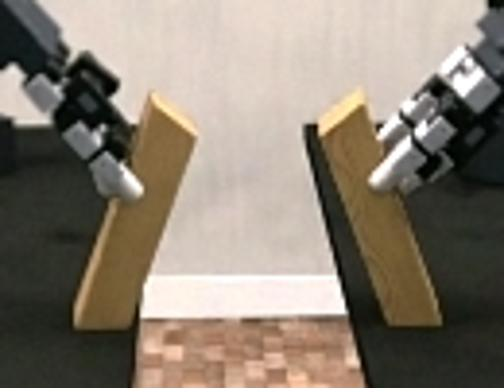

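{"method": "move", "body": {
  "cameras": ["arm1_cam_wrist","arm3_cam_wrist"]
}}

{"method": "zoom_image", "body": {
  "camera": "arm1_cam_wrist",
  "region": [180, 150, 420, 390]
}}

Scene clock: 835.63 s.
Joint torques (N m): arm1=[0.03 2.2 11.88 2.02 -0.09 -0.15] | arm2=[-1.03 -18.32 6.91 1.63 -1.47 0.21] | arm3=[0.32 2.67 8.59 2.81 0 -0.13] | arm4=[-3.49 -15.33 8.54 -0.05 -1.1 -0.22]
Motor temperatures (°C): arm1=[21 24 46 21 20 22] | arm2=[21 25 37 19 28 21] | arm3=[19 24 39 23 19 19] | arm4=[20 29 31 19 28 20]
Heat: arm1: hottest joint3_rad 46 °C; arm2: hottest joint3_rad 37 °C; arm3: hottest joint3_rad 39 °C; arm4: hottest joint3_rad 31 °C.
Joint velocities: within noise
arm1.joint_positions: joint1_rad=+0.156 joint2_rad=+0.631 joint3_rad=+1.334 joint4_rad=-1.380 joint5_rad=-0.110 joint6_rad=+1.098 hand_index_mcp=+0.753 hand_index_abd=+0.000 hand_index_pip=+0.577 hand_index_dip=+0.696 hand_middle_mcp=+0.754 hand_middle_abd=+0.000 hand_middle_pip=+0.577 hand_middle_dip=+0.696 hand_ring_mcp=+0.754 hand_ring_abd=+0.000 hand_ring_pip=+0.577 hand_ring_dip=+0.696 hand_thumb_cmc=+0.714 hand_thumb_axl=+0.677 hand_thumb_mcp=+0.225 hand_thumb_ipl=+0.168 hand_current_limit=+0.400 hand_speed=-0.600
arm1.joint_status: not commanded
arm1.hand_state: goal,goal,goal,goal,goal,goal,goal,goal,goal,goal,goal,goal,goal,goal,goal,goal
arm1.index_mcp_current_ma: -1
arm1.index_abd_current_ma: 0
arm1.index_pip_current_ma: 1
arm1.index_dip_current_ma: 0
arm1.middle_mcp_current_ma: -1
arm1.middle_abd_current_ma: 0
arm1.middle_pip_current_ma: 1
arm1.middle_dip_current_ma: 0
arm1.ring_mcp_current_ma: -1
arm1.ring_abd_current_ma: 0
arm1.ring_pip_current_ma: 1
arm1.ring_dip_current_ma: 0
arm1.thumb_cmc_current_ma: 1
arm1.thumb_axl_current_ma: -2
arm1.thumb_mcp_current_ma: -2
arm1.thumb_ipl_current_ma: -1
arm1.hand_goal_index_mcp: 0.754
arm1.hand_goal_index_abd: 0.000
arm1.hand_goal_index_pip: 0.576
arm1.hand_goal_index_dip: 0.696
arm1.hand_goal_middle_mcp: 0.754
arm1.hand_goal_middle_abd: 0.000
arm1.hand_goal_middle_pip: 0.576
arm1.hand_goal_middle_dip: 0.696
arm1.hand_goal_ring_mcp: 0.754
arm1.hand_goal_ring_abd: 0.000
arm1.hand_goal_ring_pip: 0.576
arm1.hand_goal_ring_dip: 0.696
arm1.hand_goal_thumb_cmc: 0.714
arm1.hand_goal_thumb_axl: 0.678
arm1.hand_goal_thumb_mcp: 0.226
arm1.hand_goal_thumb_ipl: 0.168
arm1.hand: x=+0.1611 y=+0.3354 z=+1.3208 quat_wxyz=(+0.407, +0.588, -0.686, +0.136) (m; scene frame)
arm1.hand_target: x=+0.1623 y=+0.3369 z=+1.3347 quat_wxyz=(+0.421, +0.584, -0.680, +0.139) (m; scene frame)
arm1.hand_status: not commanded
arm2.joint_positions: joint1_rad=-0.596 joint2_rad=+1.749 joint3_rad=+1.438 joint4_rad=-1.112 joint5_rad=-0.695 joint6_rad=+1.791 hand_index_mcp=+0.722 hand_index_abd=-0.050 hand_index_pip=+0.560 hand_index_dip=+0.691 hand_middle_mcp=+0.901 hand_middle_abd=-0.003 hand_middle_pip=+0.066 hand_middle_dip=+0.682 hand_ring_mcp=+0.743 hand_ring_abd=+0.084 hand_ring_pip=+0.574 hand_ring_dip=+0.696 hand_thumb_cmc=+0.710 hand_thumb_axl=+0.677 hand_thumb_mcp=+0.224 hand_thumb_ipl=+0.168 hand_current_limit=+0.780 hand_speed=-0.900
arm2.joint_status: not commanded
arm2.hand_state: blocked,blocked,goal,goal,blocked,goal,blocked,goal,goal,blocked,goal,goal,goal,goal,goal,goal
arm2.index_mcp_current_ma: -39
arm2.index_abd_current_ma: 490
arm2.index_pip_current_ma: -11
arm2.index_dip_current_ma: -2
arm2.middle_mcp_current_ma: -68
arm2.middle_abd_current_ma: -1
arm2.middle_pip_current_ma: -82
arm2.middle_dip_current_ma: -13
arm2.ring_mcp_current_ma: -7
arm2.ring_abd_current_ma: -489
arm2.ring_pip_current_ma: 0
arm2.ring_dip_current_ma: 0
arm2.thumb_cmc_current_ma: -1
arm2.thumb_axl_current_ma: 0
arm2.thumb_mcp_current_ma: -1
arm2.thumb_ipl_current_ma: 0
arm2.hand_goal_index_mcp: 0.754
arm2.hand_goal_index_abd: -0.300
arm2.hand_goal_index_pip: 0.576
arm2.hand_goal_index_dip: 0.696
arm2.hand_goal_middle_mcp: 0.946
arm2.hand_goal_middle_abd: 0.000
arm2.hand_goal_middle_pip: 0.120
arm2.hand_goal_middle_dip: 0.700
arm2.hand_goal_ring_mcp: 0.754
arm2.hand_goal_ring_abd: 0.300
arm2.hand_goal_ring_pip: 0.576
arm2.hand_goal_ring_dip: 0.696
arm2.hand_goal_thumb_cmc: 0.714
arm2.hand_goal_thumb_axl: 0.678
arm2.hand_goal_thumb_mcp: 0.226
arm2.hand_goal_thumb_ipl: 0.168
arm2.hand: x=-0.2452 y=+0.0392 z=+0.8980 quat_wxyz=(-0.246, +0.665, -0.662, +0.244) (m; scene frame)
arm2.hand_target: x=-0.2431 y=+0.0347 z=+0.9169 quat_wxyz=(-0.237, +0.666, -0.655, +0.268) (m; scene frame)
arm2.hand_status: off_target (0.020 m and 3.0 deg from the pose sent, 0.005 m and 4.6 deg at the start)
arm3.joint_positions: joint1_rad=-1.193 joint2_rad=+0.636 joint3_rad=+1.450 joint4_rad=-1.164 joint5_rad=-0.009 joint6_rad=+1.034 hand_index_mcp=+0.756 hand_index_abd=+0.001 hand_index_pip=+0.577 hand_index_dip=+0.696 hand_middle_mcp=+0.756 hand_middle_abd=+0.001 hand_middle_pip=+0.577 hand_middle_dip=+0.696 hand_ring_mcp=+0.757 hand_ring_abd=+0.001 hand_ring_pip=+0.577 hand_ring_dip=+0.696 hand_thumb_cmc=+0.716 hand_thumb_axl=+0.677 hand_thumb_mcp=+0.226 hand_thumb_ipl=+0.168 hand_current_limit=+0.400 hand_speed=-0.600
arm3.joint_status: not commanded
arm3.hand_state: goal,goal,goal,goal,goal,goal,goal,goal,goal,goal,goal,goal,goal,goal,goal,goal
arm3.index_mcp_current_ma: 5
arm3.index_abd_current_ma: 1
arm3.index_pip_current_ma: 1
arm3.index_dip_current_ma: 0
arm3.middle_mcp_current_ma: 6
arm3.middle_abd_current_ma: 1
arm3.middle_pip_current_ma: 1
arm3.middle_dip_current_ma: 0
arm3.ring_mcp_current_ma: 6
arm3.ring_abd_current_ma: 1
arm3.ring_pip_current_ma: 1
arm3.ring_dip_current_ma: 0
arm3.thumb_cmc_current_ma: 3
arm3.thumb_axl_current_ma: -2
arm3.thumb_mcp_current_ma: 0
arm3.thumb_ipl_current_ma: -1
arm3.hand_goal_index_mcp: 0.754
arm3.hand_goal_index_abd: 0.000
arm3.hand_goal_index_pip: 0.576
arm3.hand_goal_index_dip: 0.696
arm3.hand_goal_middle_mcp: 0.754
arm3.hand_goal_middle_abd: 0.000
arm3.hand_goal_middle_pip: 0.576
arm3.hand_goal_middle_dip: 0.696
arm3.hand_goal_ring_mcp: 0.754
arm3.hand_goal_ring_abd: 0.000
arm3.hand_goal_ring_pip: 0.576
arm3.hand_goal_ring_dip: 0.696
arm3.hand_goal_thumb_cmc: 0.714
arm3.hand_goal_thumb_axl: 0.678
arm3.hand_goal_thumb_mcp: 0.226
arm3.hand_goal_thumb_ipl: 0.168
arm3.hand: x=-0.1744 y=-0.6894 z=+1.3649 quat_wxyz=(+0.272, +0.820, +0.039, +0.503) (m; scene frame)
arm3.hand_target: x=-0.1795 y=-0.6886 z=+1.3787 quat_wxyz=(+0.280, +0.811, +0.036, +0.513) (m; scene frame)
arm3.hand_status: not commanded
arm4.joint_positions: joint1_rad=-0.698 joint2_rad=+1.782 joint3_rad=+1.335 joint4_rad=-1.000 joint5_rad=-0.779 joint6_rad=-1.432 hand_index_mcp=+0.773 hand_index_abd=-0.032 hand_index_pip=+0.585 hand_index_dip=+0.702 hand_middle_mcp=+0.929 hand_middle_abd=-0.005 hand_middle_pip=+0.978 hand_middle_dip=+0.001 hand_ring_mcp=+0.767 hand_ring_abd=+0.092 hand_ring_pip=+0.580 hand_ring_dip=+0.698 hand_thumb_cmc=+0.718 hand_thumb_axl=+0.677 hand_thumb_mcp=+0.224 hand_thumb_ipl=+0.168 hand_current_limit=+0.780 hand_speed=-0.800
arm4.joint_status: not commanded
arm4.hand_state: goal,blocked,goal,goal,blocked,goal,goal,goal,goal,blocked,goal,goal,goal,goal,goal,goal
arm4.index_mcp_current_ma: 74
arm4.index_abd_current_ma: 490
arm4.index_pip_current_ma: 30
arm4.index_dip_current_ma: 19
arm4.middle_mcp_current_ma: 120
arm4.middle_abd_current_ma: -15
arm4.middle_pip_current_ma: 25
arm4.middle_dip_current_ma: 4
arm4.ring_mcp_current_ma: 48
arm4.ring_abd_current_ma: -489
arm4.ring_pip_current_ma: 12
arm4.ring_dip_current_ma: 7
arm4.thumb_cmc_current_ma: 12
arm4.thumb_axl_current_ma: -2
arm4.thumb_mcp_current_ma: -8
arm4.thumb_ipl_current_ma: -1
arm4.hand_goal_index_mcp: 0.754
arm4.hand_goal_index_abd: -0.300
arm4.hand_goal_index_pip: 0.576
arm4.hand_goal_index_dip: 0.696
arm4.hand_goal_middle_mcp: 0.900
arm4.hand_goal_middle_abd: 0.000
arm4.hand_goal_middle_pip: 0.970
arm4.hand_goal_middle_dip: 0.000
arm4.hand_goal_ring_mcp: 0.754
arm4.hand_goal_ring_abd: 0.300
arm4.hand_goal_ring_pip: 0.576
arm4.hand_goal_ring_dip: 0.696
arm4.hand_goal_thumb_cmc: 0.714
arm4.hand_goal_thumb_axl: 0.678
arm4.hand_goal_thumb_mcp: 0.226
arm4.hand_goal_thumb_ipl: 0.168
arm4.hand: x=+0.1483 y=+0.0414 z=+1.0054 quat_wxyz=(-0.258, -0.659, +0.650, +0.278) (m; scene frame)
arm4.hand_target: x=+0.1520 y=+0.0420 z=+1.0101 quat_wxyz=(-0.259, -0.658, +0.648, +0.282) (m; scene frame)
arm4.hand_status: not commanded
pictures: arm1_cam_wrist, arm3_cam_wrist

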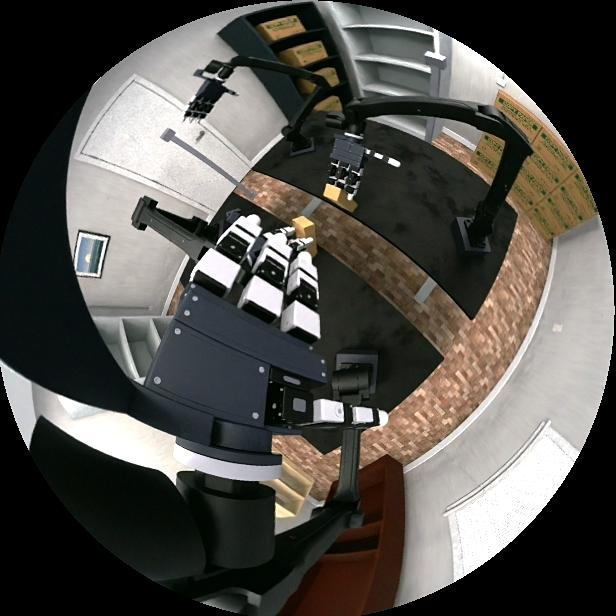

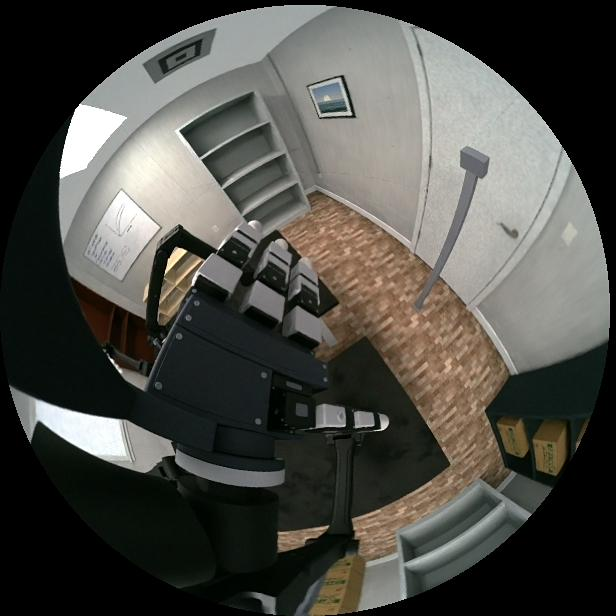

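Scaled by 2.100 from the camera's 616x616 image, which has a finer 880x880 frame.

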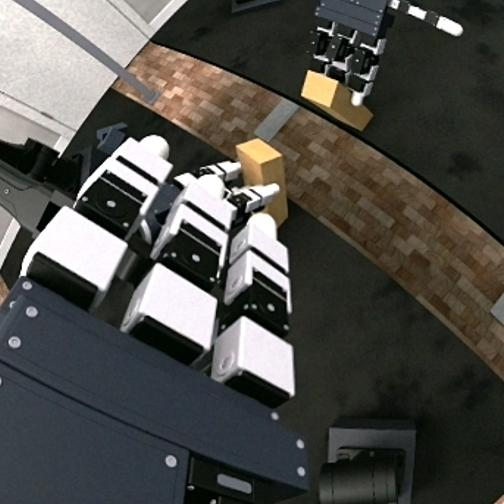

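{"method": "move", "body": {
  "arm2": {"target":[-0.245,0.0345,0.899,-0.2420,0.6635,-0.6575,0.2620],"speed":0.04},
  "cameras": ["cam_low","cam_low_2"]
}}

{"method": "zoom_image", "body": {
  "camera": "cam_low",
  "region": [220, 200, 300, 300]
}}

{"method": "zoom_image", "body": {
  "camera": "cam_low_2",
  "region": [185, 210, 305, 300]
}}

Scene clock: 846.13 s.
Joint torques (N m): arm1=[-0.09 2.02 11.86 1.92 -0.03 -0.12] | arm2=[-1.44 -16.03 6.39 1.73 -1.22 0.17] | arm3=[0.38 2.67 8.61 2.81 0 -0.13] | arm4=[-3.55 -15.27 8.51 -0.02 -1.09 -0.22]
Motor temperatures (°C): arm1=[21 24 46 21 20 22] | arm2=[21 25 36 19 28 21] | arm3=[19 24 39 23 19 19] | arm4=[20 29 31 19 28 20]
Heat: arm1: hottest joint3_rad 46 °C; arm2: hottest joint3_rad 36 °C; arm3: hottest joint3_rad 39 °C; arm4: hottest joint3_rad 31 °C.
move: arm2 done
Joint velocities: within noise
arm1, arm3, arm4: as last shown
arm2.joint_positions: joint1_rad=-0.596 joint2_rad=+1.749 joint3_rad=+1.430 joint4_rad=-1.095 joint5_rad=-0.703 joint6_rad=+1.791 hand_index_mcp=+0.727 hand_index_abd=-0.050 hand_index_pip=+0.563 hand_index_dip=+0.691 hand_middle_mcp=+0.901 hand_middle_abd=+0.001 hand_middle_pip=+0.066 hand_middle_dip=+0.682 hand_ring_mcp=+0.741 hand_ring_abd=+0.084 hand_ring_pip=+0.573 hand_ring_dip=+0.696 hand_thumb_cmc=+0.710 hand_thumb_axl=+0.677 hand_thumb_mcp=+0.224 hand_thumb_ipl=+0.168 hand_current_limit=+0.780 hand_speed=-0.900
arm2.joint_status: not commanded
arm2.hand_state: blocked,blocked,goal,goal,blocked,goal,blocked,goal,goal,blocked,goal,goal,goal,goal,goal,goal
arm2.index_mcp_current_ma: -30
arm2.index_abd_current_ma: 490
arm2.index_pip_current_ma: -8
arm2.index_dip_current_ma: -2
arm2.middle_mcp_current_ma: -68
arm2.middle_abd_current_ma: 0
arm2.middle_pip_current_ma: -82
arm2.middle_dip_current_ma: -13
arm2.ring_mcp_current_ma: -9
arm2.ring_abd_current_ma: -489
arm2.ring_pip_current_ma: -1
arm2.ring_dip_current_ma: 0
arm2.thumb_cmc_current_ma: -1
arm2.thumb_axl_current_ma: 0
arm2.thumb_mcp_current_ma: -1
arm2.thumb_ipl_current_ma: 0
arm2.hand_goal_index_mcp: 0.754
arm2.hand_goal_index_abd: -0.300
arm2.hand_goal_index_pip: 0.576
arm2.hand_goal_index_dip: 0.696
arm2.hand_goal_middle_mcp: 0.946
arm2.hand_goal_middle_abd: 0.000
arm2.hand_goal_middle_pip: 0.120
arm2.hand_goal_middle_dip: 0.700
arm2.hand_goal_ring_mcp: 0.754
arm2.hand_goal_ring_abd: 0.300
arm2.hand_goal_ring_pip: 0.576
arm2.hand_goal_ring_dip: 0.696
arm2.hand_goal_thumb_cmc: 0.714
arm2.hand_goal_thumb_axl: 0.678
arm2.hand_goal_thumb_mcp: 0.226
arm2.hand_goal_thumb_ipl: 0.168
arm2.hand: x=-0.2435 y=+0.0382 z=+0.8953 quat_wxyz=(-0.247, +0.665, -0.659, +0.250) (m; scene frame)
arm2.hand_target: x=-0.2450 y=+0.0346 z=+0.8989 quat_wxyz=(-0.242, +0.664, -0.658, +0.262) (m; scene frame)
arm2.hand_status: done (0.005 m and 1.5 deg from the pose sent, 0.005 m and 2.1 deg at the start)
arm4.index_abd_current_ma: 489
pictures: cam_low, cam_low_2

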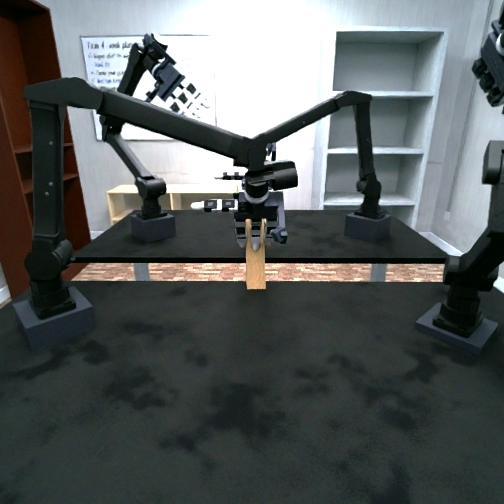

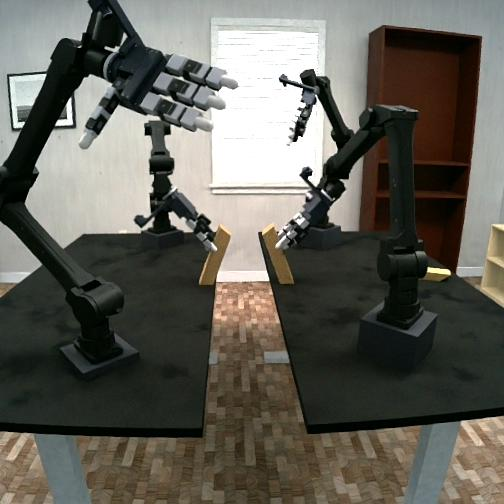

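Scaled by 5.040.

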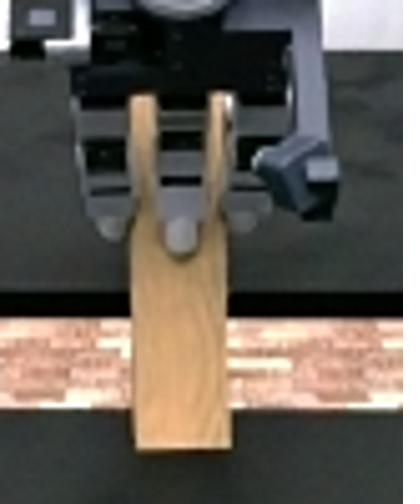

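Scaled by 4.200.

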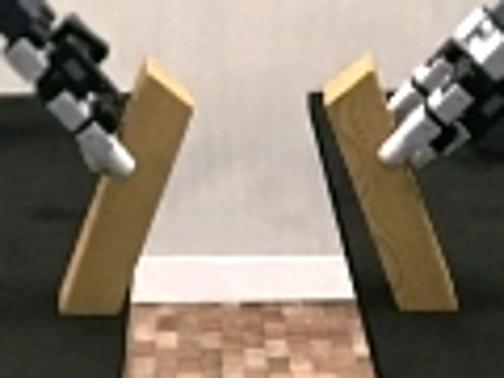

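{"method": "move", "body": {
  "arm2": {"target":[-0.255,0.0345,0.899,-0.2420,0.6635,-0.6575,0.2620],"speed":0.04,"joints":{"hand_middle_pip":0.20}},
  "cameras": ["cam_low","cam_low_2"]
}}

{"method": "zoom_image", "body": {
  "camera": "cam_low",
  "region": [220, 200, 300, 300]
}}

{"method": "zoom_image", "body": {
  "camera": "cam_low_2",
  "region": [185, 210, 305, 300]
}}

{"method": "zoom_image", "body": {
  "camera": "cam_low_2",
  "region": [190, 270, 240, 295]
}}

Scene clock: 858.17 s.
Joint torques (N m): arm1=[0.09 1.61 11.86 2 -0.05 -0.15] | arm2=[-2.49 -16.15 6.45 1.11 -1.17 0.04] | arm3=[0.32 2.67 8.61 2.81 0 -0.13] | arm4=[-3.49 -15.33 8.53 -0.02 -1.09 -0.21]
Motor temperatures (°C): arm1=[21 24 46 21 20 22] | arm2=[21 25 36 19 28 21] | arm3=[19 24 39 23 19 19] | arm4=[20 29 31 19 28 20]
Heat: arm1: hottest joint3_rad 46 °C; arm2: hottest joint3_rad 36 °C; arm3: hottest joint3_rad 39 °C; arm4: hottest joint3_rad 31 °C.
move: arm2 off_target
Joint velocities: within noise
arm1, arm3, arm4: as last shown
arm2.joint_positions: joint1_rad=-0.606 joint2_rad=+1.749 joint3_rad=+1.426 joint4_rad=-1.095 joint5_rad=-0.707 joint6_rad=+1.780 hand_index_mcp=+0.744 hand_index_abd=-0.050 hand_index_pip=+0.573 hand_index_dip=+0.695 hand_middle_mcp=+0.899 hand_middle_abd=+0.003 hand_middle_pip=+0.112 hand_middle_dip=+0.677 hand_ring_mcp=+0.753 hand_ring_abd=+0.084 hand_ring_pip=+0.577 hand_ring_dip=+0.696 hand_thumb_cmc=+0.710 hand_thumb_axl=+0.677 hand_thumb_mcp=+0.224 hand_thumb_ipl=+0.168 hand_current_limit=+0.780 hand_speed=-0.900
arm2.joint_status: hand_middle_pip off_target (ended at +0.112, target +0.200)
arm2.hand_state: goal,blocked,goal,goal,blocked,goal,blocked,blocked,goal,blocked,goal,goal,goal,goal,goal,goal
arm2.index_mcp_current_ma: -6
arm2.index_abd_current_ma: 490
arm2.index_pip_current_ma: -1
arm2.index_dip_current_ma: 0
arm2.middle_mcp_current_ma: -72
arm2.middle_abd_current_ma: 1
arm2.middle_pip_current_ma: -182
arm2.middle_dip_current_ma: -20
arm2.ring_mcp_current_ma: 0
arm2.ring_abd_current_ma: -489
arm2.ring_pip_current_ma: 0
arm2.ring_dip_current_ma: 0
arm2.thumb_cmc_current_ma: -1
arm2.thumb_axl_current_ma: 0
arm2.thumb_mcp_current_ma: -1
arm2.thumb_ipl_current_ma: 0
arm2.hand_goal_index_mcp: 0.754
arm2.hand_goal_index_abd: -0.300
arm2.hand_goal_index_pip: 0.576
arm2.hand_goal_index_dip: 0.696
arm2.hand_goal_middle_mcp: 0.946
arm2.hand_goal_middle_abd: 0.000
arm2.hand_goal_middle_pip: 0.200
arm2.hand_goal_middle_dip: 0.700
arm2.hand_goal_ring_mcp: 0.754
arm2.hand_goal_ring_abd: 0.300
arm2.hand_goal_ring_pip: 0.576
arm2.hand_goal_ring_dip: 0.696
arm2.hand_goal_thumb_cmc: 0.714
arm2.hand_goal_thumb_axl: 0.678
arm2.hand_goal_thumb_mcp: 0.226
arm2.hand_goal_thumb_ipl: 0.168
arm2.hand: x=-0.2484 y=+0.0373 z=+0.8941 quat_wxyz=(-0.247, +0.665, -0.659, +0.252) (m; scene frame)
arm2.hand_target: x=-0.2550 y=+0.0346 z=+0.8989 quat_wxyz=(-0.242, +0.664, -0.658, +0.262) (m; scene frame)
arm2.hand_status: done (0.009 m and 1.3 deg from the pose sent, 0.013 m and 1.5 deg at the start)
arm4.index_abd_current_ma: 490
pictures: cam_low, cam_low_2

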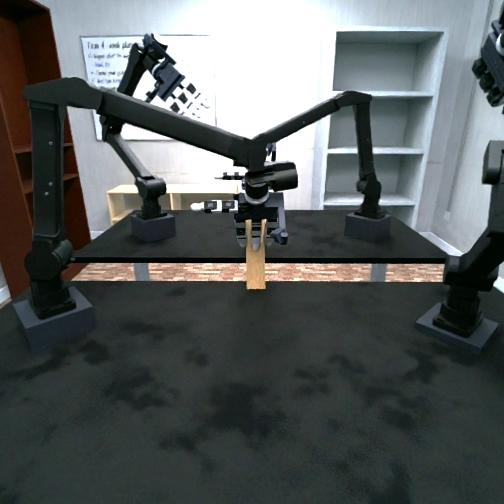

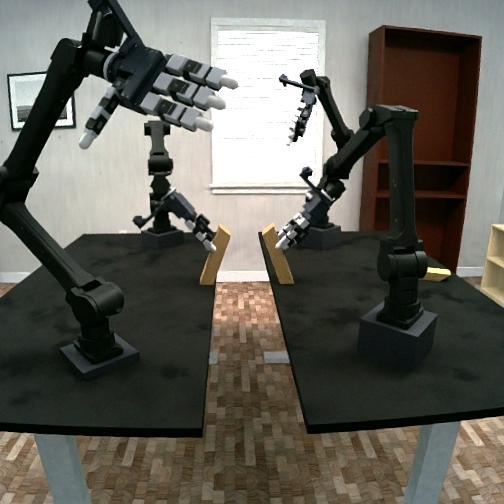

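Scaled by 5.040.

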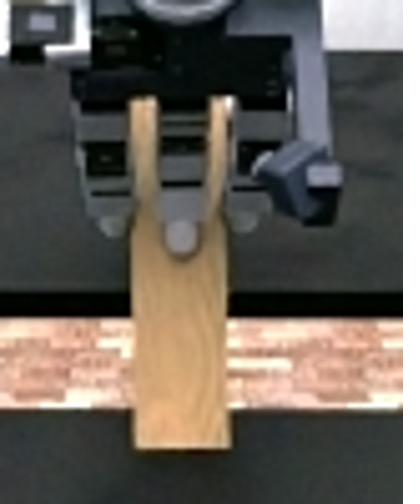

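Scaled by 4.200.

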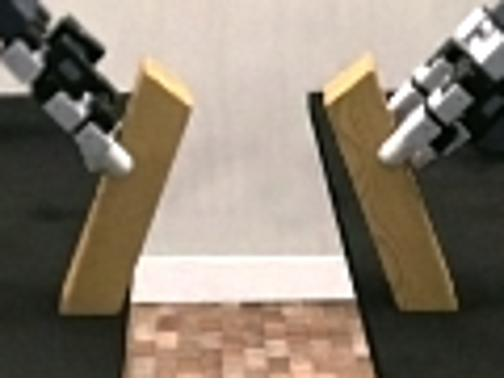

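Scaled by 10.080.

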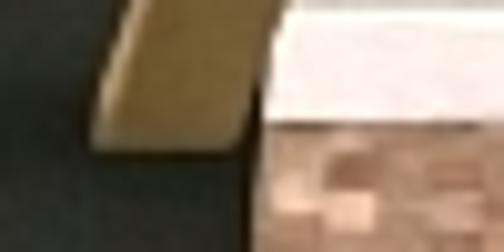

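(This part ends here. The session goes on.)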